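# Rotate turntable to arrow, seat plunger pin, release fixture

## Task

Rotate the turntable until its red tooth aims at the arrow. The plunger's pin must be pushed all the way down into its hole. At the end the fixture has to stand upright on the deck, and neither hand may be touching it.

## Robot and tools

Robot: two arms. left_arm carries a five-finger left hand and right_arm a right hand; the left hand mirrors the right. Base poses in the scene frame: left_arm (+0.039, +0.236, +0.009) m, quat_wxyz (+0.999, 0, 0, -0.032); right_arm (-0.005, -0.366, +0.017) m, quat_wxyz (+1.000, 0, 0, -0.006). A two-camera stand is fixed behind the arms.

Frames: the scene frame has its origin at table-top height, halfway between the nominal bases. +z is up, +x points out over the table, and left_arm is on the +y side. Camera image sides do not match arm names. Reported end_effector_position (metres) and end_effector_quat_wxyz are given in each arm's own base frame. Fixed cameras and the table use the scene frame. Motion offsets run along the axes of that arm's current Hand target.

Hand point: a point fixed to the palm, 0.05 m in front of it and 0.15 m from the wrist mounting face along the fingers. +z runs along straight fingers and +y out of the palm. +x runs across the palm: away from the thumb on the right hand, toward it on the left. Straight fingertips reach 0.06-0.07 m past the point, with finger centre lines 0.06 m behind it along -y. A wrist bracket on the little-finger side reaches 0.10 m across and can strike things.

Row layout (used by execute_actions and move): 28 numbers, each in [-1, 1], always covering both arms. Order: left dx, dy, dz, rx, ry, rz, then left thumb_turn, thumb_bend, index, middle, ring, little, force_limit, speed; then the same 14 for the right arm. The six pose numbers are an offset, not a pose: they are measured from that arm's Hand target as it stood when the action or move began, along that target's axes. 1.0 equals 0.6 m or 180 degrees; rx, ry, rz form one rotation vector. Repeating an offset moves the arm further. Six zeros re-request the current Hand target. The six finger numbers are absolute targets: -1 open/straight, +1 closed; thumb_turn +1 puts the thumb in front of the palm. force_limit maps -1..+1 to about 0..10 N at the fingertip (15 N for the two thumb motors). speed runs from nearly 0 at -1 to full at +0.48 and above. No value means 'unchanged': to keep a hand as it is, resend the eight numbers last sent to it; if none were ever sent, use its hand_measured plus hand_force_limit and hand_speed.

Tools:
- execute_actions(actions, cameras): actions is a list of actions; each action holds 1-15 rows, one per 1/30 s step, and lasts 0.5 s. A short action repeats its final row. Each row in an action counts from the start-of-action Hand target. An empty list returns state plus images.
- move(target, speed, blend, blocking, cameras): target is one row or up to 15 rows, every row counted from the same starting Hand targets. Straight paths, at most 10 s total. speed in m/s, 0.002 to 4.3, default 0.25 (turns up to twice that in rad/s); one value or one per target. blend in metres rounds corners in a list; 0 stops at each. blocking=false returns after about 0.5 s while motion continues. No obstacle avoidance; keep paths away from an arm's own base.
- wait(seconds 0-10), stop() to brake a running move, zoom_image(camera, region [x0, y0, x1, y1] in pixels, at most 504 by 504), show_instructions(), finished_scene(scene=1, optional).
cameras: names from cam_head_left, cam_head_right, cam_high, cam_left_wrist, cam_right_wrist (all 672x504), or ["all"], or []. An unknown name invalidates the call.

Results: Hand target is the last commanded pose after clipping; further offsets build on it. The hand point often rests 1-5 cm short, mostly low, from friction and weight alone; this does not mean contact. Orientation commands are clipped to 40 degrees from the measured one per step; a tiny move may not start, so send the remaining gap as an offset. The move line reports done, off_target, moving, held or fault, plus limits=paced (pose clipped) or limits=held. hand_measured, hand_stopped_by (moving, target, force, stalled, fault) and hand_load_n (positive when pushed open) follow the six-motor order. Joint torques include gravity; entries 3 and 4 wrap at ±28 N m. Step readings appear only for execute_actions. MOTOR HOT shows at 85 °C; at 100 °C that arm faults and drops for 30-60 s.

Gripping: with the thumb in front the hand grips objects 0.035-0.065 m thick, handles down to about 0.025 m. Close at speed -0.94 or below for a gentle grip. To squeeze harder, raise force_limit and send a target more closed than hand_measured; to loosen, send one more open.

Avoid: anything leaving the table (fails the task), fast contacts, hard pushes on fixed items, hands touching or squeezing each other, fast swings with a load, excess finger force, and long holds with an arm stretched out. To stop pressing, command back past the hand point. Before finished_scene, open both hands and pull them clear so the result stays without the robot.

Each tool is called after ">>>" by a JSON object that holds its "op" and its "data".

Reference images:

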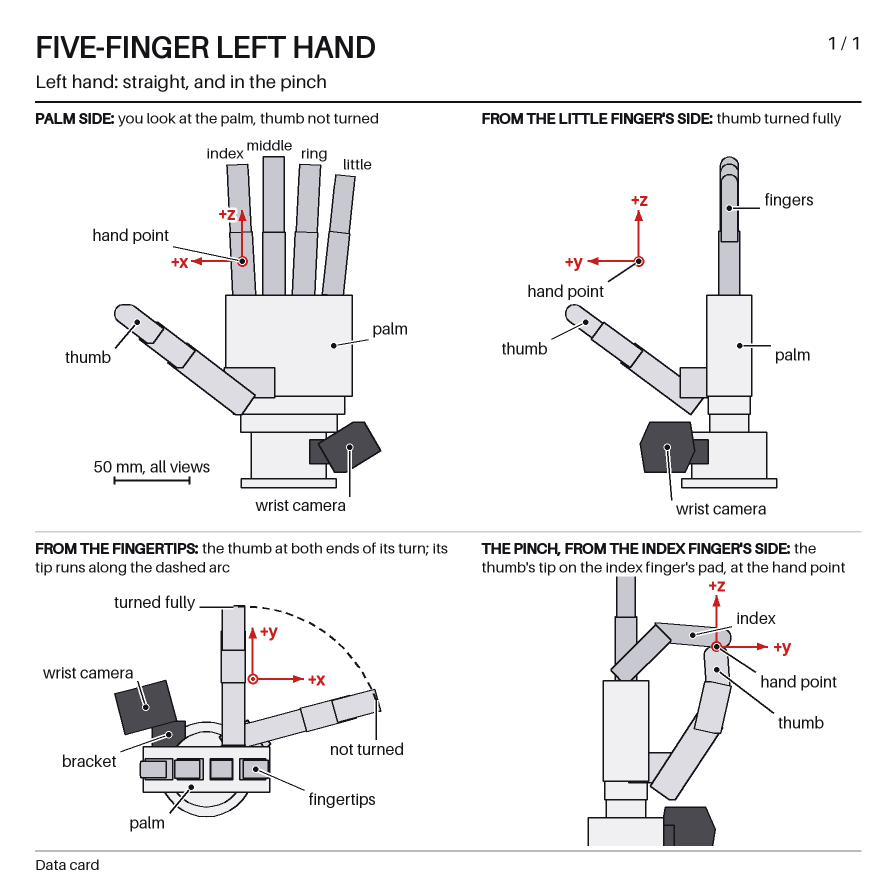

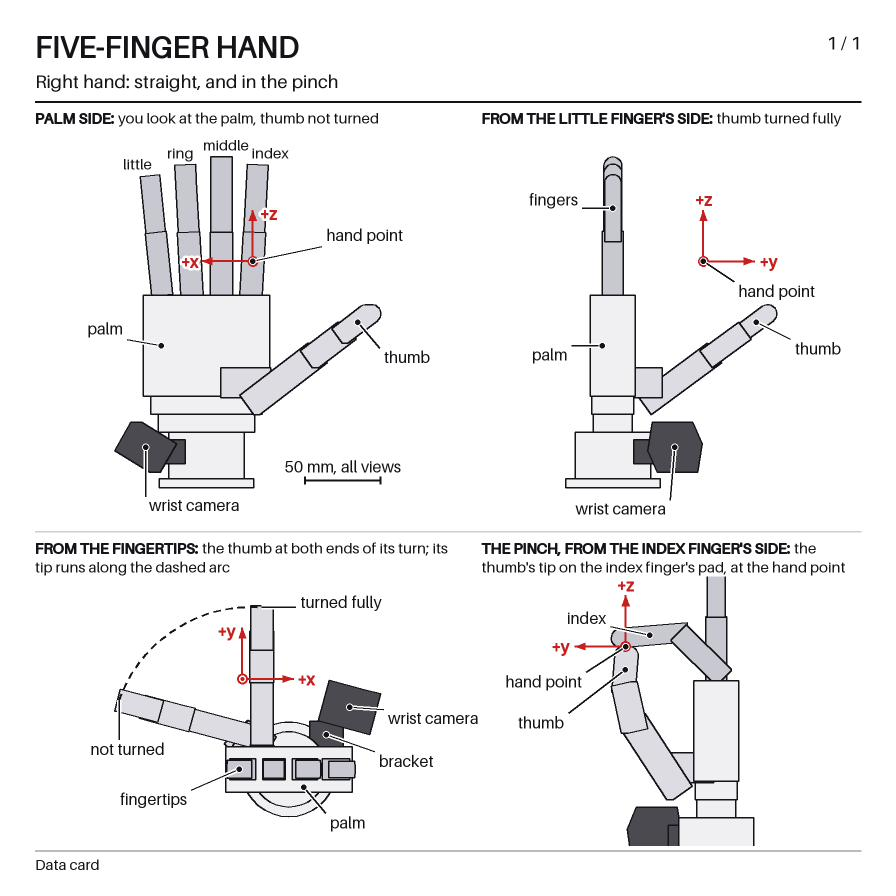

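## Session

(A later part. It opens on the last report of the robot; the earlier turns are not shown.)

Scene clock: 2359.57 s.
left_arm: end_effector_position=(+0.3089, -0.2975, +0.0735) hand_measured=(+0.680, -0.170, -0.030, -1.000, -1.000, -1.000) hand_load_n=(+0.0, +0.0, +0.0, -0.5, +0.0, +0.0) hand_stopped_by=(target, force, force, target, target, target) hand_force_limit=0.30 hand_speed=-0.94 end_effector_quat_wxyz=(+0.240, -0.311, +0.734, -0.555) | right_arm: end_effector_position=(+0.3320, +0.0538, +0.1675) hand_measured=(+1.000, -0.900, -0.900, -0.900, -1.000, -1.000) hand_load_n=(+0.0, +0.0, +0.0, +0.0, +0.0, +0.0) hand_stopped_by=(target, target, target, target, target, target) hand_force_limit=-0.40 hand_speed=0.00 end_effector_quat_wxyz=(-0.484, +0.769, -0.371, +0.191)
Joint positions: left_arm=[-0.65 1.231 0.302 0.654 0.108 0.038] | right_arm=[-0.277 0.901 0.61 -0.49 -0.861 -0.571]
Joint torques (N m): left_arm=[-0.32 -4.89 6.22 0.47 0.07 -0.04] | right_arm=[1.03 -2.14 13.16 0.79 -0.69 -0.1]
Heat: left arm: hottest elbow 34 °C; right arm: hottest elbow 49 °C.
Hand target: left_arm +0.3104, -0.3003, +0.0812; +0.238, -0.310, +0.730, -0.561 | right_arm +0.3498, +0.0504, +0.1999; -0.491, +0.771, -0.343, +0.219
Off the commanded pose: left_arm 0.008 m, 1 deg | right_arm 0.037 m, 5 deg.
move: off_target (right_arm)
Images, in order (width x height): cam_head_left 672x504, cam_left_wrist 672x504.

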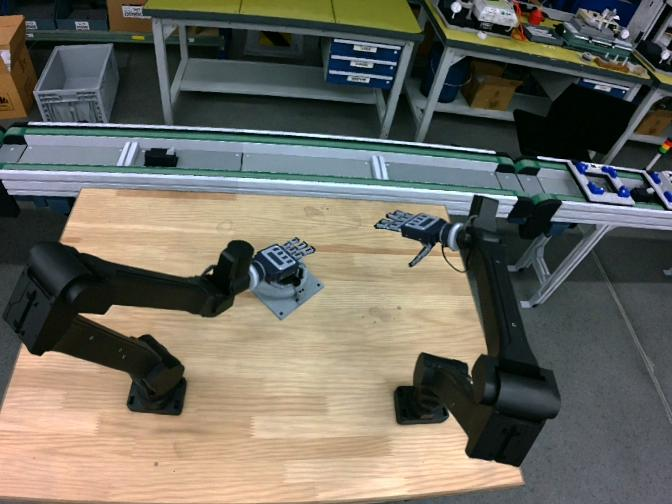

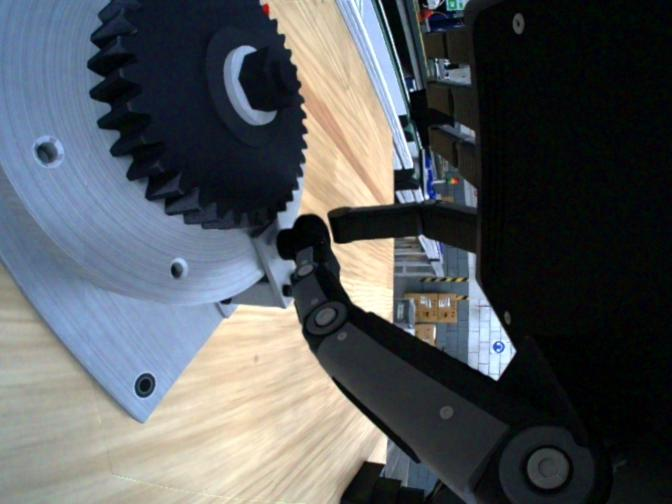

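>>> {"op": "move", "data": {"target": [[0,-0.02,-0.005,0,0,0,0.68,0.31,0.41,-1,-1,-1,0.3,-0.94,0,0,0,0,0,0,1,-0.9,-0.9,-0.9,-1,-1,-0.4,0],[0,-0.02,-0.0053,0,0,0,0.68,-0.4,-0.3,-1,-1,-1,-0.3,0,0,0,0,0,0,0,1,-0.9,-0.9,-0.9,-1,-1,-0.4,0],[0,0.0216,0.0058,0,0,0,0.68,-0.4,-0.3,-1,-1,-1,-0.3,0,0,0,0,0,0,0,1,-0.9,-0.9,-0.9,-1,-1,-0.4,0]], "speed": 0.06, "cameras": ["cam_left_wrist","cam_head_left"]}}

>>> {"op": "zoom_image", "data": {"camera": "cam_left_wrist", "region": [220, 150, 420, 300]}}

>>> {"op": "zoom_image", "data": {"camera": "cam_head_left", "region": [260, 240, 330, 300]}}

Scene clock: 2387.43 s.
left_arm: end_effector_position=(+0.3091, -0.2992, +0.0637) hand_measured=(+0.680, -0.400, -0.300, -1.000, -1.000, -1.000) hand_load_n=(+0.0, +0.0, +0.0, +0.0, +0.0, +0.0) hand_stopped_by=(target, target, target, target, target, target) hand_force_limit=-0.30 hand_speed=0.00 end_effector_quat_wxyz=(+0.236, -0.311, +0.737, -0.551) | right_arm: end_effector_position=(+0.3320, +0.0538, +0.1675) hand_measured=(+1.000, -0.900, -0.900, -0.900, -1.000, -1.000) hand_load_n=(+0.0, +0.0, +0.0, +0.0, +0.0, +0.0) hand_stopped_by=(target, target, target, target, target, target) hand_force_limit=-0.40 hand_speed=0.00 end_effector_quat_wxyz=(-0.484, +0.769, -0.371, +0.191)
Joint positions: left_arm=[-0.653 1.272 0.302 0.683 0.108 0.038] | right_arm=[-0.277 0.901 0.61 -0.49 -0.861 -0.571]
Joint torques (N m): left_arm=[-0.44 -3.72 4.9 2.03 0.08 -0.03] | right_arm=[1.03 -2.14 13.15 0.79 -0.69 -0.1]
Heat: left arm: hottest elbow 34 °C; right arm: hottest elbow 50 °C.
Hand target: left_arm +0.3104, -0.3003, +0.0677; +0.238, -0.310, +0.730, -0.561 | right_arm +0.3498, +0.0504, +0.1999; -0.491, +0.771, -0.343, +0.219
Off the commanded pose: left_arm 0.004 m, 1 deg | right_arm 0.037 m, 5 deg.
move: off_target (right_arm); target 2's new numbers were sent with left_arm's hand 0.020 m and 2 deg from that target
Images, in order (width x height): cam_head_left 672x504, cam_left_wrist 672x504.

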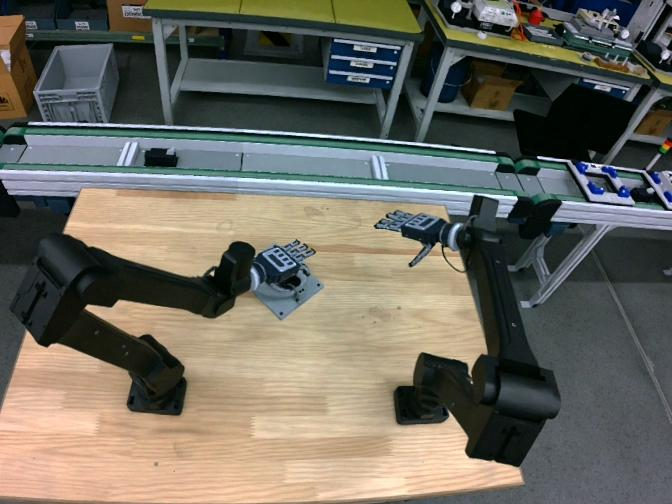

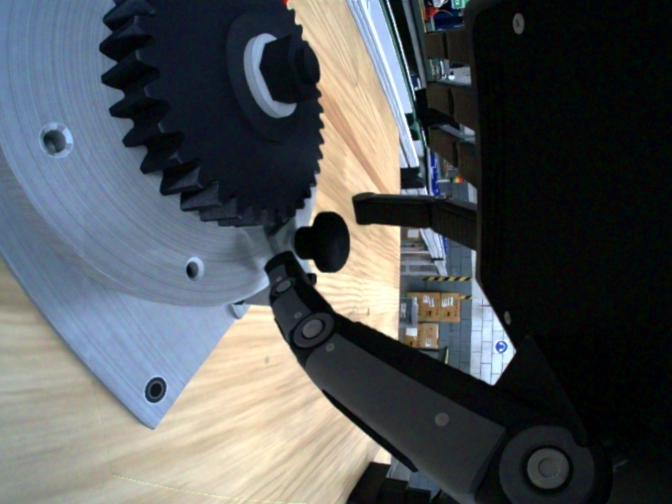

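Scaled by 2.520 from the camera's 672x504 image, which has a finer 960x720 frame.

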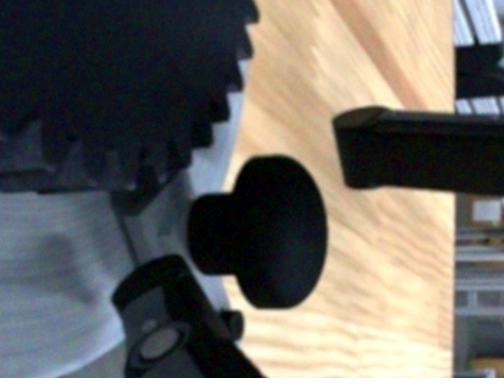

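Scaled by 7.200 from the camera's 672x504 image, which has a finer 960x720 frame.

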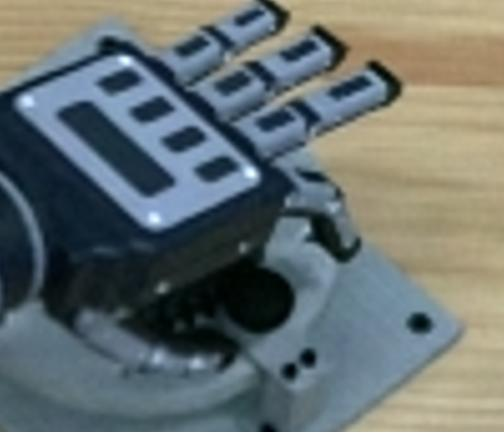

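>>> {"op": "move", "data": {"target": [0,0.0015,0,0,0,0,0.68,0.3,0.4,-1,-1,-1,-0.4,-0.93,0,0,0,0,0,0,1,-0.9,-0.9,-0.9,-1,-1,-0.4,0], "speed": 0.06, "cameras": ["cam_left_wrist","cam_head_left"]}}

>>> {"op": "zoom_image", "data": {"camera": "cam_left_wrist", "region": [220, 150, 420, 300]}}

Scene clock: 2395.20 s.
left_arm: end_effector_position=(+0.3081, -0.2985, +0.0628) hand_measured=(+0.680, -0.228, -0.052, -1.000, -1.000, -1.000) hand_load_n=(+0.0, +4.5, +5.5, -0.5, +0.0, +0.0) hand_stopped_by=(target, force, force, target, target, target) hand_force_limit=-0.40 hand_speed=-0.93 end_effector_quat_wxyz=(+0.237, -0.311, +0.737, -0.551) | right_arm: end_effector_position=(+0.3320, +0.0538, +0.1675) hand_measured=(+1.000, -0.900, -0.900, -0.900, -1.000, -1.000) hand_load_n=(+0.0, +0.0, +0.0, -0.5, +0.0, +0.0) hand_stopped_by=(target, target, target, target, target, target) hand_force_limit=-0.40 hand_speed=0.00 end_effector_quat_wxyz=(-0.484, +0.769, -0.371, +0.191)
Joint positions: left_arm=[-0.653 1.274 0.298 0.69 0.108 0.038] | right_arm=[-0.277 0.901 0.61 -0.49 -0.861 -0.571]
Joint torques (N m): left_arm=[-0.5 -3.49 5.15 1.94 0.08 -0.04] | right_arm=[1.08 -2.2 13.16 0.79 -0.69 -0.11]
Heat: left arm: hottest elbow 34 °C; right arm: hottest elbow 50 °C.
Hand target: left_arm +0.3103, -0.3001, +0.0669; +0.238, -0.310, +0.730, -0.561 | right_arm +0.3498, +0.0504, +0.1999; -0.491, +0.771, -0.343, +0.219
Off the commanded pose: left_arm 0.005 m, 1 deg | right_arm 0.037 m, 5 deg.
move: off_target (right_arm)
Images, in order (width x height): cam_head_left 672x504, cam_left_wrist 672x504.

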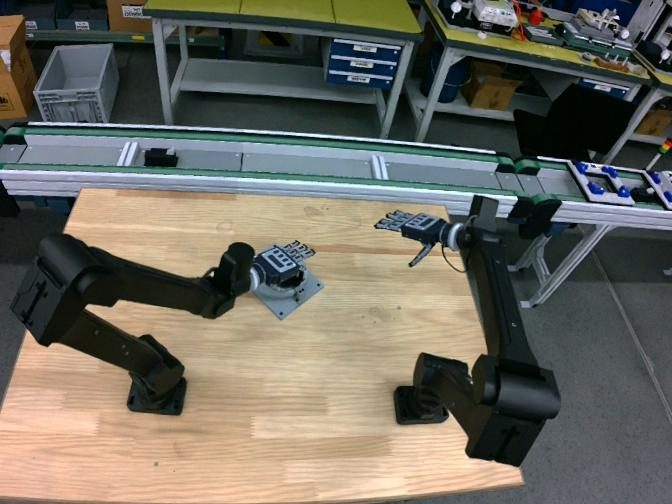

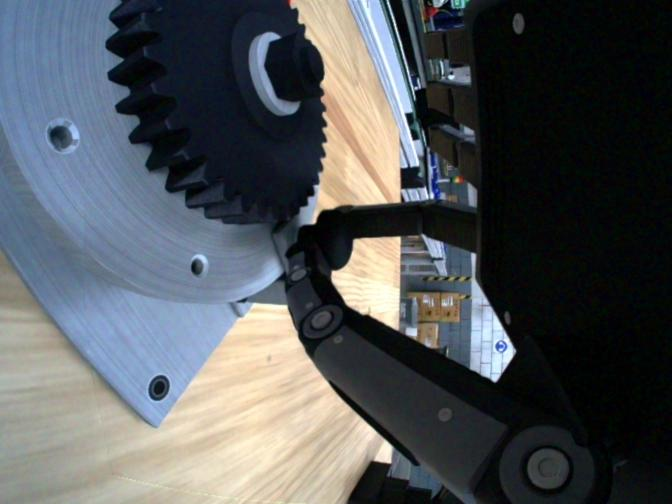

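Scaled by 2.520 from the camera's 672x504 image, which has a finer 960x720 frame.

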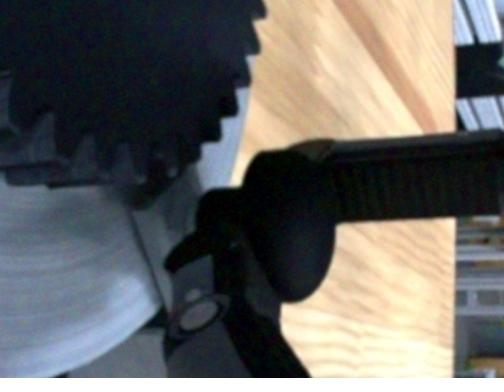

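>>> {"op": "move", "data": {"target": [[0,0,0,0,0,0,0.68,0.31,0.41,-1,-1,-1,0.1,-0.94,0,0,0,0,0,0,1,-0.9,-0.9,-0.9,-1,-1,-0.4,0],[0,-0.008,-0.0021,0,0,0,0.68,0.31,0.41,-1,-1,-1,0.1,-0.94,0,0,0,0,0,0,1,-0.9,-0.9,-0.9,-1,-1,-0.4,0]], "speed": 0.03, "cameras": ["cam_left_wrist","cam_head_left"]}}

>>> {"op": "zoom_image", "data": {"camera": "cam_left_wrist", "region": [220, 150, 420, 300]}}

Scene clock: 2405.03 s.
left_arm: end_effector_position=(+0.3081, -0.2985, +0.0628) hand_measured=(+0.680, -0.204, -0.052, -1.000, -1.000, -1.000) hand_load_n=(+0.0, +8.0, +8.0, +0.0, +0.0, +0.0) hand_stopped_by=(target, force, force, target, target, target) hand_force_limit=0.10 hand_speed=-0.94 end_effector_quat_wxyz=(+0.237, -0.311, +0.737, -0.551) | right_arm: end_effector_position=(+0.3320, +0.0538, +0.1675) hand_measured=(+1.000, -0.900, -0.900, -0.900, -1.000, -1.000) hand_load_n=(+0.0, +0.0, +0.0, +0.0, -0.5, +0.0) hand_stopped_by=(target, target, target, target, target, target) hand_force_limit=-0.40 hand_speed=0.00 end_effector_quat_wxyz=(-0.484, +0.769, -0.371, +0.191)
Joint positions: left_arm=[-0.653 1.274 0.298 0.69 0.108 0.038] | right_arm=[-0.277 0.901 0.61 -0.49 -0.861 -0.571]
Joint torques (N m): left_arm=[-0.44 -5.19 5.5 0.99 0.08 -0.04] | right_arm=[1.08 -2.2 13.15 0.77 -0.69 -0.11]
Heat: left arm: hottest elbow 34 °C; right arm: hottest elbow 50 °C.
Hand target: left_arm +0.3103, -0.3001, +0.0718; +0.238, -0.310, +0.730, -0.561 | right_arm +0.3498, +0.0504, +0.1999; -0.491, +0.771, -0.343, +0.219
Off the commanded pose: left_arm 0.009 m, 1 deg | right_arm 0.037 m, 5 deg.
move: off_target (right_arm)
Images, in order (width x height): cam_head_left 672x504, cam_left_wrist 672x504.

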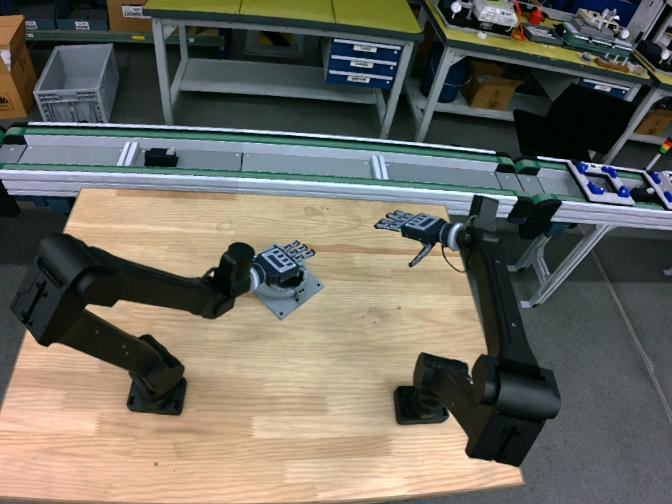

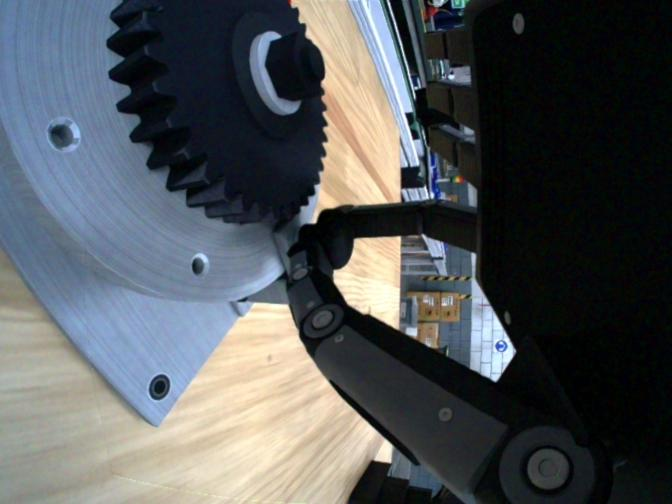

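Scaled by 2.520 from the camera's 672x504 image, which has a finer 960x720 frame.

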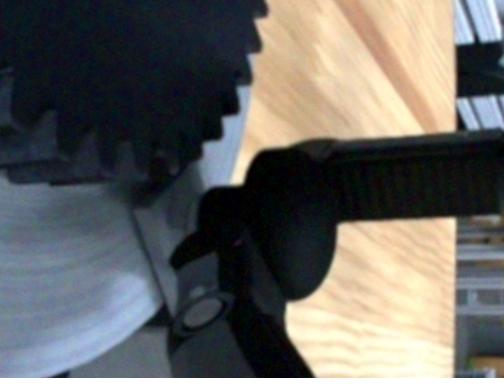

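>>> {"op": "move", "data": {"target": [0,-0.008,-0.0021,0,0,0,0.68,0.31,0.41,-1,-1,-1,0.1,-0.94,0,0,0,0,0,0,1,-0.9,-0.9,-0.9,-1,-1,-0.4,0], "speed": 0.03, "cameras": ["cam_left_wrist"]}}

>>> {"op": "zoom_image", "data": {"camera": "cam_left_wrist", "region": [220, 150, 420, 300]}}

Scene clock: 2410.70 s.
left_arm: end_effector_position=(+0.3073, -0.2979, +0.0627) hand_measured=(+0.680, -0.204, -0.054, -1.000, -1.000, -1.000) hand_load_n=(+0.0, +6.0, +10.5, +0.0, +0.0, +0.0) hand_stopped_by=(target, force, force, target, target, target) hand_force_limit=0.10 hand_speed=-0.94 end_effector_quat_wxyz=(+0.236, -0.312, +0.738, -0.550) | right_arm: end_effector_position=(+0.3320, +0.0538, +0.1675) hand_measured=(+1.000, -0.900, -0.900, -0.900, -1.000, -1.000) hand_load_n=(+0.0, +0.0, +0.0, +0.0, +0.0, +0.0) hand_stopped_by=(target, target, target, target, target, target) hand_force_limit=-0.40 hand_speed=0.00 end_effector_quat_wxyz=(-0.484, +0.769, -0.371, +0.191)
Joint positions: left_arm=[-0.653 1.268 0.298 0.68 0.108 0.038] | right_arm=[-0.277 0.901 0.61 -0.49 -0.861 -0.571]
Joint torques (N m): left_arm=[-0.5 -6.42 5.91 0.44 0.09 -0.03] | right_arm=[1.08 -2.2 13.14 0.77 -0.69 -0.11]
Heat: left arm: hottest elbow 34 °C; right arm: hottest elbow 50 °C.
Hand target: left_arm +0.3103, -0.3001, +0.0768; +0.238, -0.310, +0.730, -0.561 | right_arm +0.3498, +0.0504, +0.1999; -0.491, +0.771, -0.343, +0.219
Off the commanded pose: left_arm 0.015 m, 2 deg | right_arm 0.037 m, 5 deg.
move: off_target (left_arm, right_arm)
Images, in order (width x height): cam_left_wrist 672x504.

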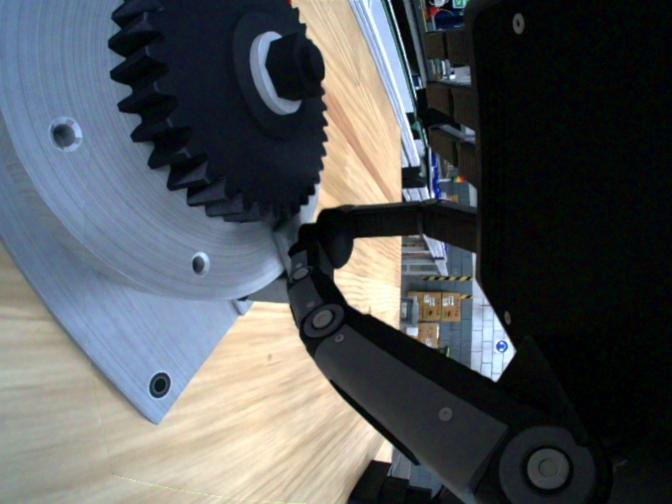

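Scaled by 2.520 from the camera's 672x504 image, which has a finer 960x720 frame.

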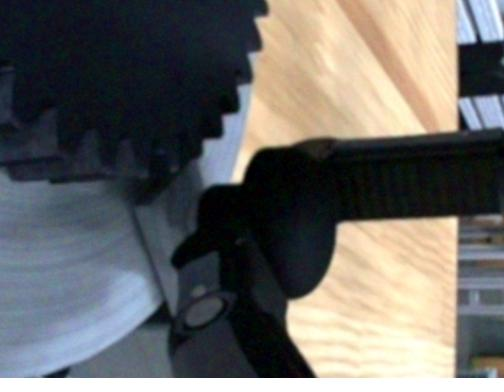

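>>> {"op": "move", "data": {"target": [0,-0.008,-0.0021,0,0,0,0.68,0.31,0.41,-1,-1,-1,0.1,-0.94,0,0,0,0,0,0,1,-0.9,-0.9,-0.9,-1,-1,-0.4,0], "speed": 0.03, "cameras": ["cam_left_wrist"]}}

>>> {"op": "zoom_image", "data": {"camera": "cam_left_wrist", "region": [220, 150, 420, 300]}}

Scene clock: 2421.13 s.
left_arm: end_effector_position=(+0.3066, -0.2973, +0.0628) hand_measured=(+0.680, -0.204, -0.054, -1.000, -1.000, -1.000) hand_load_n=(+0.0, +3.5, +14.5, +0.0, +0.0, +0.0) hand_stopped_by=(target, force, force, target, target, target) hand_force_limit=0.10 hand_speed=-0.94 end_effector_quat_wxyz=(+0.234, -0.313, +0.741, -0.546) | right_arm: end_effector_position=(+0.3320, +0.0538, +0.1675) hand_measured=(+1.000, -0.900, -0.900, -0.900, -1.000, -1.000) hand_load_n=(+0.0, +0.0, +0.0, +0.0, +0.0, +0.0) hand_stopped_by=(target, target, target, target, target, target) hand_force_limit=-0.40 hand_speed=0.00 end_effector_quat_wxyz=(-0.484, +0.769, -0.371, +0.191)
Joint positions: left_arm=[-0.653 1.258 0.301 0.658 0.108 0.038] | right_arm=[-0.277 0.901 0.61 -0.49 -0.861 -0.571]
Joint torques (N m): left_arm=[-0.44 -7.3 6.2 0.29 0.09 -0.04] | right_arm=[1.08 -2.14 13.16 0.79 -0.68 -0.11]
Heat: left arm: hottest elbow 34 °C; right arm: hottest elbow 50 °C.
Hand target: left_arm +0.3103, -0.3002, +0.0818; +0.238, -0.310, +0.730, -0.561 | right_arm +0.3498, +0.0504, +0.1999; -0.491, +0.771, -0.343, +0.219
Off the commanded pose: left_arm 0.020 m, 2 deg | right_arm 0.037 m, 5 deg.
move: off_target (left_arm, right_arm)
Images, in order (width x height): cam_left_wrist 672x504.

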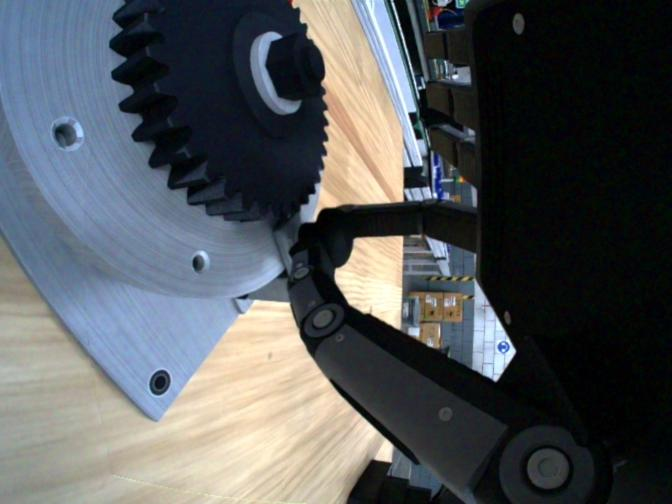

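Scaled by 2.520 from the camera's 672x504 image, which has a finer 960x720 frame.

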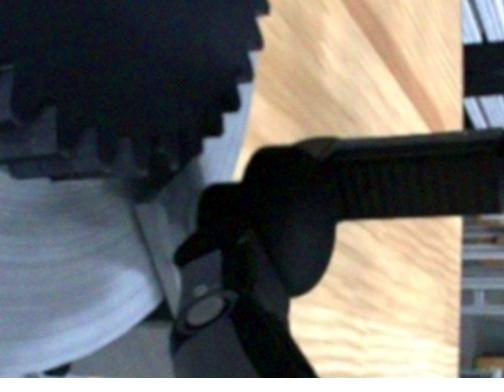

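>>> {"op": "move", "data": {"target": [0,-0.006,-0.0016,0,0,0,0.68,0.31,0.41,-1,-1,-1,0.1,-0.94,0,0,0,0,0,0,1,-0.9,-0.9,-0.9,-1,-1,-0.4,0], "speed": 0.03, "cameras": ["cam_left_wrist","cam_head_left"]}}

>>> {"op": "zoom_image", "data": {"camera": "cam_left_wrist", "region": [220, 150, 420, 300]}}

>>> {"op": "zoom_image", "data": {"camera": "cam_head_left", "region": [230, 230, 340, 330]}}

Scene clock: 2437.60 s.
left_arm: end_effector_position=(+0.3070, -0.2976, +0.0762) hand_measured=(+0.680, -0.202, -0.052, -1.000, -1.000, -1.000) hand_load_n=(+0.0, +0.5, +0.0, +0.0, +0.0, +0.0) hand_stopped_by=(target, force, force, target, target, target) hand_force_limit=0.10 hand_speed=-0.94 end_effector_quat_wxyz=(+0.238, -0.310, +0.735, -0.554) | right_arm: end_effector_position=(+0.3320, +0.0538, +0.1675) hand_measured=(+1.000, -0.900, -0.900, -0.900, -1.000, -1.000) hand_load_n=(+0.0, +0.0, +0.5, +0.0, +0.0, +0.0) hand_stopped_by=(target, target, target, target, target, target) hand_force_limit=-0.40 hand_speed=0.00 end_effector_quat_wxyz=(-0.484, +0.769, -0.371, +0.191)
Joint positions: left_arm=[-0.653 1.212 0.304 0.631 0.108 0.038] | right_arm=[-0.277 0.901 0.61 -0.49 -0.861 -0.571]
Joint torques (N m): left_arm=[-0.44 -4.66 6.6 0.49 0.08 -0.03] | right_arm=[1.08 -2.14 13.16 0.77 -0.69 -0.1]
Heat: left arm: hottest elbow 35 °C; right arm: hottest elbow 50 °C.
Hand target: left_arm +0.3103, -0.3002, +0.0855; +0.238, -0.310, +0.730, -0.561 | right_arm +0.3498, +0.0504, +0.1999; -0.491, +0.771, -0.343, +0.219
Off the commanded pose: left_arm 0.010 m, 1 deg | right_arm 0.037 m, 5 deg.
move: off_target (right_arm)
Images, in order (width x height): cam_head_left 672x504, cam_left_wrist 672x504.

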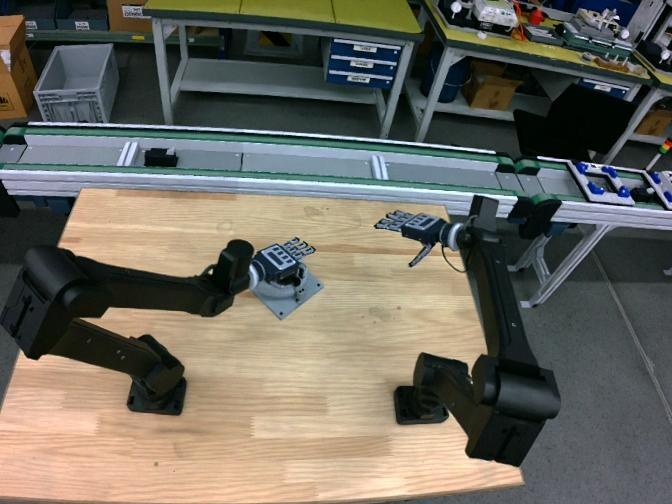

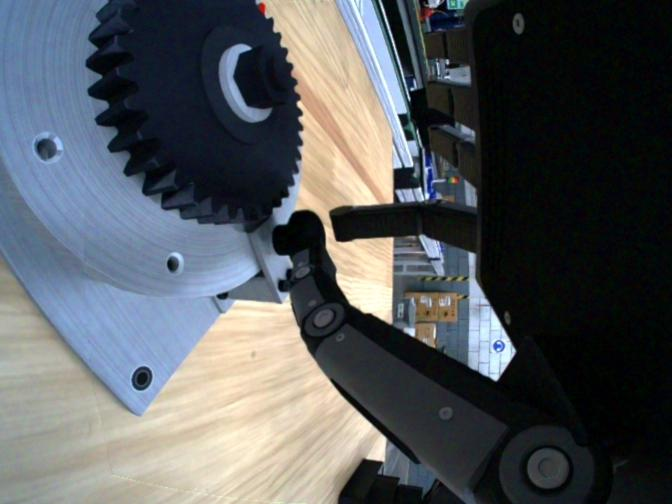

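Scaled by 2.520 from the camera's 672x504 image, which has a finer 960x720 frame.

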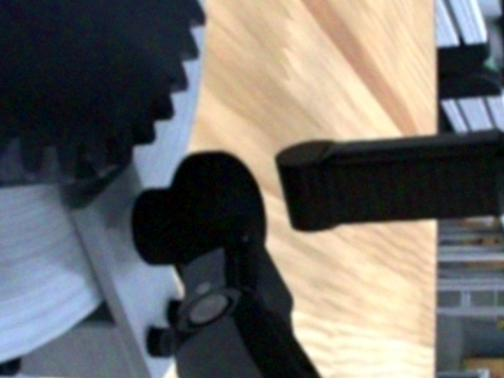

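Scaled by 4.582 from the camera's 672x504 image, which has a finer 960x720 frame.

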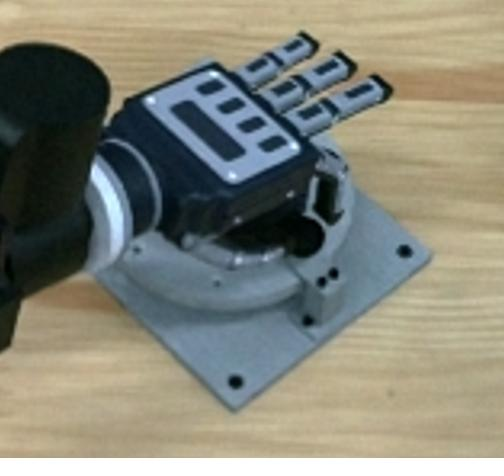

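>>> {"op": "move", "data": {"target": [[0,-0.015,-0.004,0,0,0,0.68,0.31,0.41,-1,-1,-1,0.1,-0.94,0,0,0,0,0,0,1,-0.9,-0.9,-0.9,-1,-1,-0.4,0],[0,-0.015,-0.0043,0,0,0,0.68,-0.4,-0.3,-1,-1,-1,-0.3,0,0,0,0,0,0,0,1,-0.9,-0.9,-0.9,-1,-1,-0.4,0],[0,0.0338,0.0091,0,0,0,0.68,-0.4,-0.3,-1,-1,-1,-0.3,0,0,0,0,0,0,0,1,-0.9,-0.9,-0.9,-1,-1,-0.4,0]], "speed": 0.06, "cameras": ["cam_left_wrist","cam_head_left"]}}

>>> {"op": "zoom_image", "data": {"camera": "cam_left_wrist", "region": [220, 150, 420, 300]}}

>>> {"op": "zoom_image", "data": {"camera": "cam_head_left", "region": [260, 240, 330, 300]}}

Scene clock: 2463.33 s.
left_arm: end_effector_position=(+0.3074, -0.2980, +0.0584) hand_measured=(+0.680, -0.400, -0.300, -1.000, -1.000, -1.000) hand_load_n=(+0.0, +0.0, +0.0, +0.0, +0.0, +0.0) hand_stopped_by=(target, target, target, target, target, target) hand_force_limit=-0.30 hand_speed=0.00 end_effector_quat_wxyz=(+0.236, -0.312, +0.739, -0.549) | right_arm: end_effector_position=(+0.3320, +0.0538, +0.1675) hand_measured=(+1.000, -0.900, -0.900, -0.900, -1.000, -1.000) hand_load_n=(+0.0, +0.0, +0.0, +0.0, +0.0, -0.5) hand_stopped_by=(target, target, target, target, target, target) hand_force_limit=-0.40 hand_speed=0.00 end_effector_quat_wxyz=(-0.484, +0.769, -0.371, +0.191)
Joint positions: left_arm=[-0.653 1.288 0.295 0.701 0.108 0.038] | right_arm=[-0.277 0.901 0.61 -0.49 -0.861 -0.571]
Joint torques (N m): left_arm=[-0.5 -3.72 5.15 2.04 0.08 -0.03] | right_arm=[1.03 -2.2 13.16 0.8 -0.69 -0.11]
Heat: left arm: hottest elbow 34 °C; right arm: hottest elbow 50 °C.
Hand target: left_arm +0.3103, -0.3002, +0.0645; +0.238, -0.310, +0.730, -0.561 | right_arm +0.3498, +0.0504, +0.1999; -0.491, +0.771, -0.343, +0.219
Off the commanded pose: left_arm 0.007 m, 2 deg | right_arm 0.037 m, 5 deg.
move: off_target (right_arm); target 2's new numbers were sent with left_arm's hand 0.019 m and 2 deg from that target
Images, in order (width x height): cam_head_left 672x504, cam_left_wrist 672x504.

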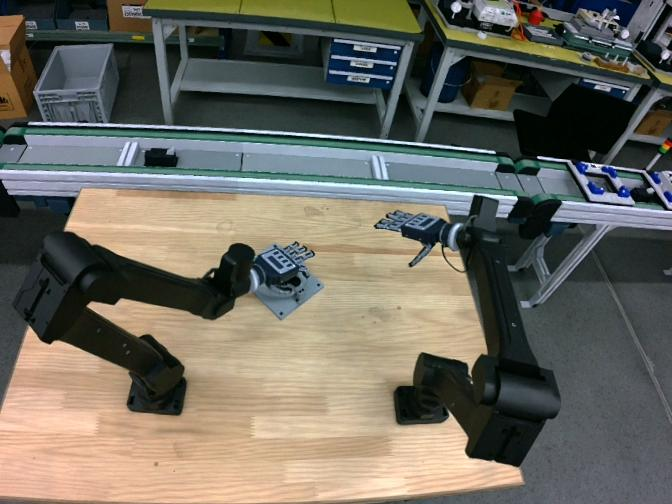

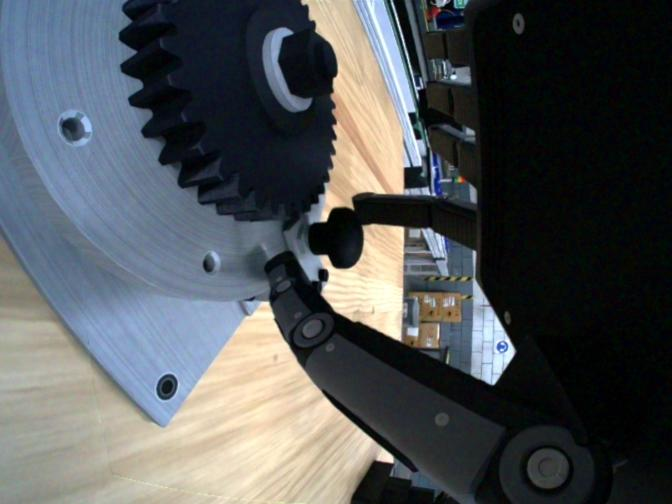

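Scaled by 2.520 from the camera's 672x504 image, which has a finer 960x720 frame.

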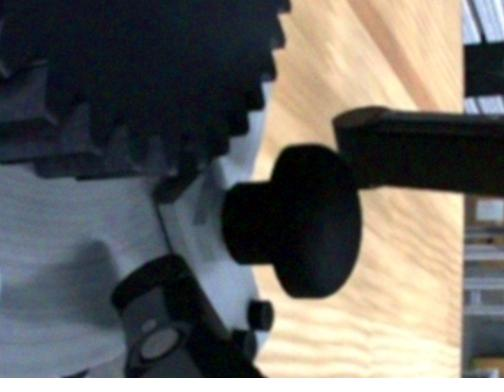

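Scaled by 7.200 from the camera's 672x504 image, which has a finer 960x720 frame.

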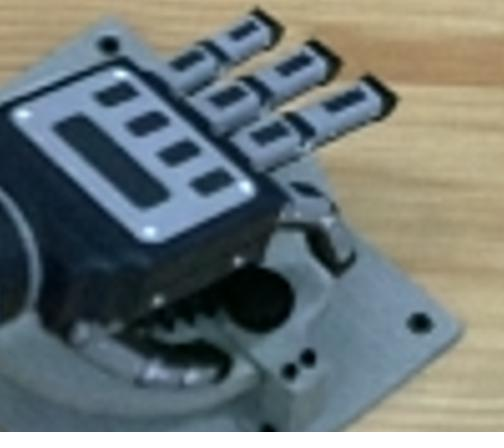

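>>> {"op": "move", "data": {"target": [0,-0.002,0,0,0,0,0.68,0.3,0.4,-1,-1,-1,-0.5,-0.93,0,0,0,0,0,0,1,-0.9,-0.9,-0.9,-1,-1,-0.4,0], "speed": 0.06, "cameras": ["cam_left_wrist","cam_head_left"]}}

>>> {"op": "zoom_image", "data": {"camera": "cam_left_wrist", "region": [220, 150, 420, 300]}}

>>> {"op": "zoom_image", "data": {"camera": "cam_head_left", "region": [260, 240, 330, 300]}}

Scene clock: 2479.97 s.
left_arm: end_effector_position=(+0.3074, -0.2980, +0.0584) hand_measured=(+0.680, -0.188, -0.066, -1.000, -1.000, -1.000) hand_load_n=(+0.0, +3.5, +5.0, +0.0, -0.5, +0.0) hand_stopped_by=(target, force, force, target, target, target) hand_force_limit=-0.50 hand_speed=-0.93 end_effector_quat_wxyz=(+0.236, -0.312, +0.739, -0.549) | right_arm: end_effector_position=(+0.3320, +0.0538, +0.1675) hand_measured=(+1.000, -0.900, -0.900, -0.900, -1.000, -1.000) hand_load_n=(+0.0, +0.0, +0.0, +0.0, +0.0, +0.0) hand_stopped_by=(target, target, target, target, target, target) hand_force_limit=-0.40 hand_speed=0.00 end_effector_quat_wxyz=(-0.484, +0.769, -0.371, +0.191)
Joint positions: left_arm=[-0.653 1.288 0.295 0.701 0.108 0.038] | right_arm=[-0.277 0.901 0.61 -0.49 -0.861 -0.571]
Joint torques (N m): left_arm=[-0.5 -4.01 5.26 1.84 0.07 -0.03] | right_arm=[1.08 -2.14 13.16 0.77 -0.69 -0.1]
Heat: left arm: hottest elbow 35 °C; right arm: hottest elbow 50 °C.
Hand target: left_arm +0.3106, -0.3004, +0.0656; +0.238, -0.310, +0.730, -0.561 | right_arm +0.3498, +0.0504, +0.1999; -0.491, +0.771, -0.343, +0.219
Off the commanded pose: left_arm 0.008 m, 2 deg | right_arm 0.037 m, 5 deg.
move: off_target (right_arm)
Images, in order (width x height): cam_head_left 672x504, cam_left_wrist 672x504.

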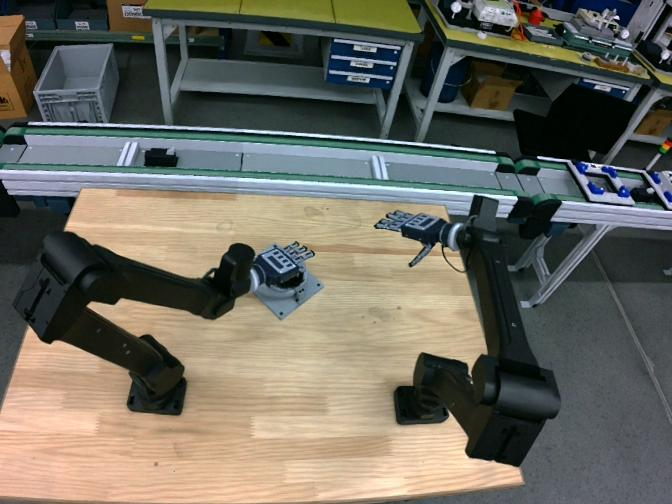

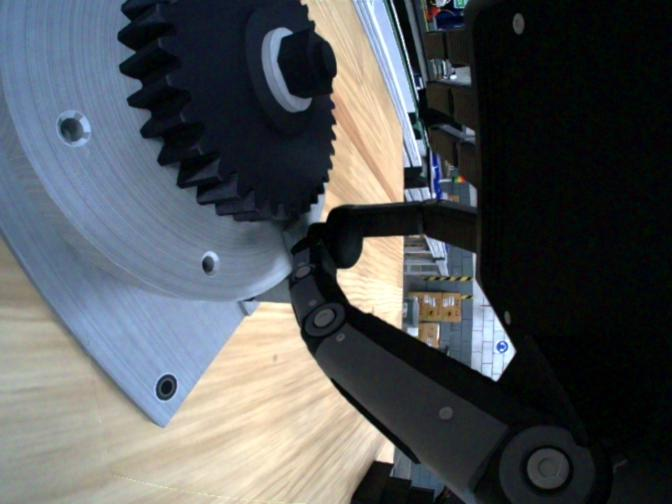

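Scaled by 2.520 from the camera's 672x504 image, which has a finer 960x720 frame.

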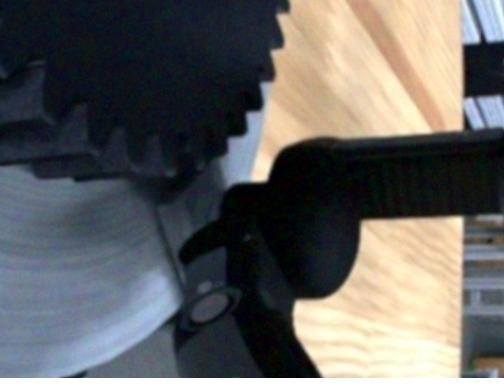

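Scaled by 7.200 from the camera's 672x504 image, which has a finer 960x720 frame.

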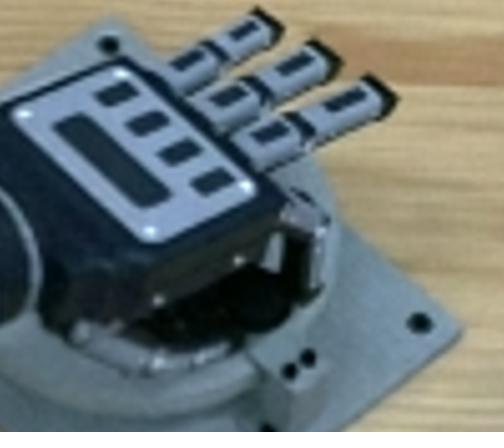

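>>> {"op": "move", "data": {"target": [[0,0,0,0,0,0,0.68,0.31,0.41,-1,-1,-1,0.1,-0.94,0,0,0,0,0,0,1,-0.9,-0.9,-0.9,-1,-1,-0.4,0],[0,-0.02,-0.0054,0,0,0,0.68,0.31,0.41,-1,-1,-1,0.1,-0.94,0,0,0,0,0,0,1,-0.9,-0.9,-0.9,-1,-1,-0.4,0]], "speed": 0.03, "cameras": ["cam_left_wrist"]}}

>>> {"op": "zoom_image", "data": {"camera": "cam_left_wrist", "region": [220, 150, 420, 300]}}

Scene clock: 2491.07 s.
left_arm: end_effector_position=(+0.3060, -0.2969, +0.0582) hand_measured=(+0.680, -0.160, -0.064, -1.000, -1.000, -1.000) hand_load_n=(+0.0, +6.0, +14.0, +0.0, +0.0, +0.0) hand_stopped_by=(target, force, force, target, target, target) hand_force_limit=0.10 hand_speed=-0.94 end_effector_quat_wxyz=(+0.233, -0.314, +0.741, -0.545) | right_arm: end_effector_position=(+0.3320, +0.0538, +0.1675) hand_measured=(+1.000, -0.900, -0.900, -0.900, -1.000, -1.000) hand_load_n=(+0.0, +0.0, +0.0, +0.0, +0.0, +0.0) hand_stopped_by=(target, target, target, target, target, target) hand_force_limit=-0.40 hand_speed=0.00 end_effector_quat_wxyz=(-0.484, +0.769, -0.371, +0.191)
Joint positions: left_arm=[-0.653 1.275 0.296 0.677 0.108 0.038] | right_arm=[-0.277 0.901 0.61 -0.49 -0.861 -0.571]
Joint torques (N m): left_arm=[-0.5 -7.41 6.15 0.34 0.08 -0.03] | right_arm=[1.03 -2.2 13.16 0.77 -0.69 -0.11]
Heat: left arm: hottest elbow 35 °C; right arm: hottest elbow 50 °C.
Hand target: left_arm +0.3105, -0.3004, +0.0781; +0.238, -0.310, +0.730, -0.561 | right_arm +0.3498, +0.0504, +0.1999; -0.491, +0.771, -0.343, +0.219
Off the commanded pose: left_arm 0.021 m, 2 deg | right_arm 0.037 m, 5 deg.
move: off_target (left_arm, right_arm)
Images, in order (width x height): cam_left_wrist 672x504.

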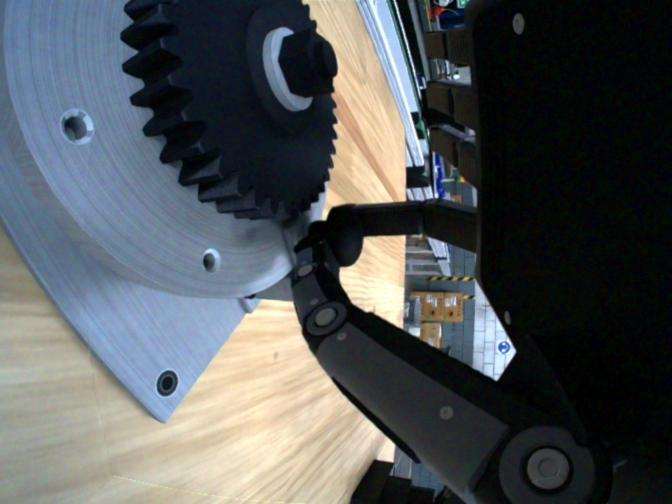

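Scaled by 2.520 from the camera's 672x504 image, which has a finer 960x720 frame.

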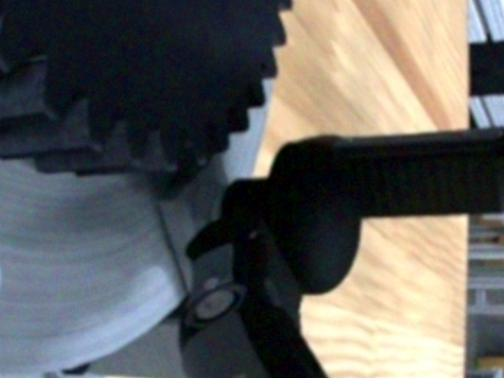

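>>> {"op": "move", "data": {"target": [0,-0.005,0.012,0,0,0,0.68,0.31,0.41,-1,-1,-1,0.1,-0.94,0,0,0,0,0,0,1,-0.9,-0.9,-0.9,-1,-1,-0.4,0], "speed": 0.03, "cameras": []}}

Scene clock: 2521.80 s.
left_arm: end_effector_position=(+0.3066, -0.2977, +0.0588) hand_measured=(+0.680, -0.160, -0.064, -1.000, -1.000, -1.000) hand_load_n=(+0.0, +6.5, +12.0, +0.0, +0.0, +0.0) hand_stopped_by=(target, force, force, target, target, target) hand_force_limit=0.10 hand_speed=-0.94 end_effector_quat_wxyz=(+0.234, -0.313, +0.742, -0.545) | right_arm: end_effector_position=(+0.3320, +0.0538, +0.1675) hand_measured=(+1.000, -0.900, -0.900, -0.900, -1.000, -1.000) hand_load_n=(+0.0, +0.0, +0.0, +0.0, +0.0, +0.0) hand_stopped_by=(target, target, target, target, target, target) hand_force_limit=-0.40 hand_speed=0.00 end_effector_quat_wxyz=(-0.484, +0.769, -0.371, +0.191)
Joint positions: left_arm=[-0.655 1.275 0.299 0.673 0.106 0.039] | right_arm=[-0.277 0.901 0.61 -0.49 -0.861 -0.571]
Joint torques (N m): left_arm=[-0.67 -5.95 7.46 0.38 0.01 -0.04] | right_arm=[1.03 -2.2 13.16 0.77 -0.69 -0.1]
Heat: left arm: hottest elbow 35 °C; right arm: hottest elbow 50 °C.
Hand target: left_arm +0.3161, -0.3058, +0.0791; +0.238, -0.310, +0.730, -0.561 | right_arm +0.3498, +0.0504, +0.1999; -0.491, +0.771, -0.343, +0.219
Off the commanded pose: left_arm 0.024 m, 2 deg | right_arm 0.037 m, 5 deg.
move: off_target (left_arm, right_arm)
No camera images: "cameras" was empty.

>>> {"op": "move", "data": {"target": [0,-0.013,0.004,0,0,0,0.68,0.31,0.41,-1,-1,-1,0.1,-0.94,0,0,0,0,0,0,1,-0.9,-0.9,-0.9,-1,-1,-0.4,0], "speed": 0.03, "cameras": ["cam_left_wrist"]}}

>>> {"op": "zoom_image", "data": {"camera": "cam_left_wrist", "region": [220, 150, 420, 300]}}

Scene clock: 2528.70 s.
left_arm: end_effector_position=(+0.3071, -0.2978, +0.0592) hand_measured=(+0.680, -0.160, -0.064, -1.000, -1.000, -1.000) hand_load_n=(-0.5, +8.0, +11.5, -0.5, +0.0, +0.0) hand_stopped_by=(target, force, force, target, target, target) hand_force_limit=0.10 hand_speed=-0.94 end_effector_quat_wxyz=(+0.231, -0.316, +0.745, -0.540) | right_arm: end_effector_position=(+0.3320, +0.0538, +0.1675) hand_measured=(+1.000, -0.900, -0.900, -0.900, -1.000, -1.000) hand_load_n=(+0.0, +0.0, +0.0, +0.0, +0.0, +0.0) hand_stopped_by=(target, target, target, target, target, target) hand_force_limit=-0.40 hand_speed=0.00 end_effector_quat_wxyz=(-0.484, +0.769, -0.371, +0.191)
Joint positions: left_arm=[-0.655 1.266 0.308 0.641 0.105 0.038] | right_arm=[-0.277 0.901 0.61 -0.49 -0.861 -0.571]
Joint torques (N m): left_arm=[-0.79 -6.42 8.2 0.38 0 -0.05] | right_arm=[1.03 -2.2 13.16 0.77 -0.69 -0.1]
Heat: left arm: hottest elbow 35 °C; right arm: hottest elbow 50 °C.
Hand target: left_arm +0.3192, -0.3088, +0.0860; +0.238, -0.310, +0.730, -0.561 | right_arm +0.3498, +0.0504, +0.1999; -0.491, +0.771, -0.343, +0.219
Off the commanded pose: left_arm 0.031 m, 3 deg | right_arm 0.037 m, 5 deg.
move: off_target (left_arm, right_arm)
Images, in order (width x height): cam_left_wrist 672x504.

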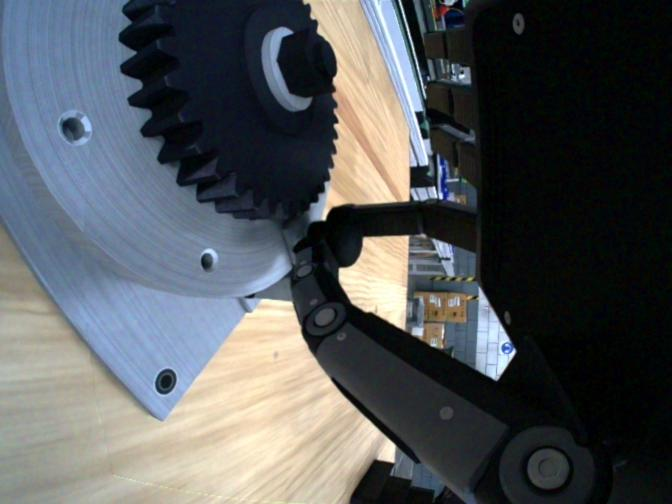

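Scaled by 2.520 from the camera's 672x504 image, which has a finer 960x720 frame.

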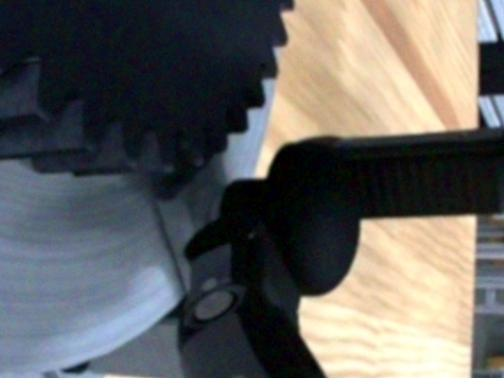

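>>> {"op": "move", "data": {"target": [0,-0.007,0.0,0.05,0,0,0.68,0.31,0.41,-1,-1,-1,0.1,-0.94,0,0,0,0,0,0,1,-0.9,-0.9,-0.9,-1,-1,-0.4,0], "speed": 0.03, "cameras": ["cam_left_wrist"]}}

>>> {"op": "zoom_image", "data": {"camera": "cam_left_wrist", "region": [220, 150, 420, 300]}}

Scene clock: 2544.33 s.
left_arm: end_effector_position=(+0.3076, -0.2993, +0.0576) hand_measured=(+0.680, -0.160, -0.062, -1.000, -1.000, -1.000) hand_load_n=(+0.0, +5.5, +4.0, +0.0, +0.0, +0.0) hand_stopped_by=(target, force, force, target, target, target) hand_force_limit=0.10 hand_speed=-0.94 end_effector_quat_wxyz=(+0.253, -0.294, +0.719, -0.577) | right_arm: end_effector_position=(+0.3320, +0.0538, +0.1675) hand_measured=(+1.000, -0.900, -0.900, -0.900, -1.000, -1.000) hand_load_n=(+0.0, +0.0, +0.0, +0.0, +0.0, +0.0) hand_stopped_by=(target, target, target, target, target, target) hand_force_limit=-0.40 hand_speed=0.00 end_effector_quat_wxyz=(-0.484, +0.769, -0.371, +0.191)
Joint positions: left_arm=[-0.656 1.366 0.255 0.902 0.109 0.048] | right_arm=[-0.277 0.901 0.61 -0.49 -0.861 -0.571]
Joint torques (N m): left_arm=[-0.09 -5.48 5.65 3.36 0.2 -0.17] | right_arm=[1.08 -2.2 13.18 0.8 -0.69 -0.1]
Heat: left arm: hottest elbow 36 °C; right arm: hottest elbow 50 °C.
Hand target: left_arm +0.3200, -0.3095, +0.0901; +0.262, -0.290, +0.684, -0.616 | right_arm +0.3498, +0.0504, +0.1999; -0.491, +0.771, -0.343, +0.219
Off the commanded pose: left_arm 0.036 m, 6 deg | right_arm 0.037 m, 5 deg.
move: off_target (left_arm, right_arm)
Images, in order (width x height): cam_left_wrist 672x504.

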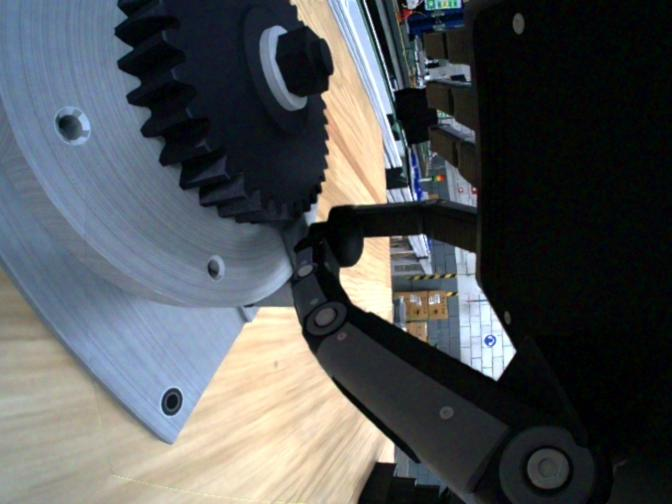

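Scaled by 2.520 from the camera's 672x504 image, which has a finer 960x720 frame.

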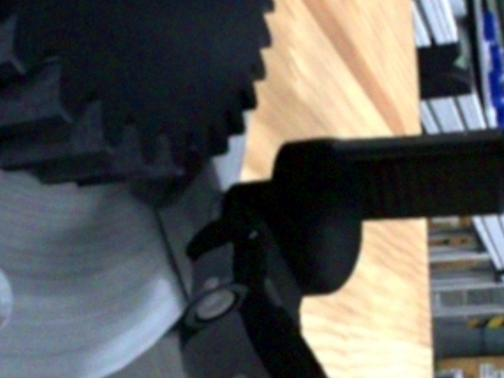

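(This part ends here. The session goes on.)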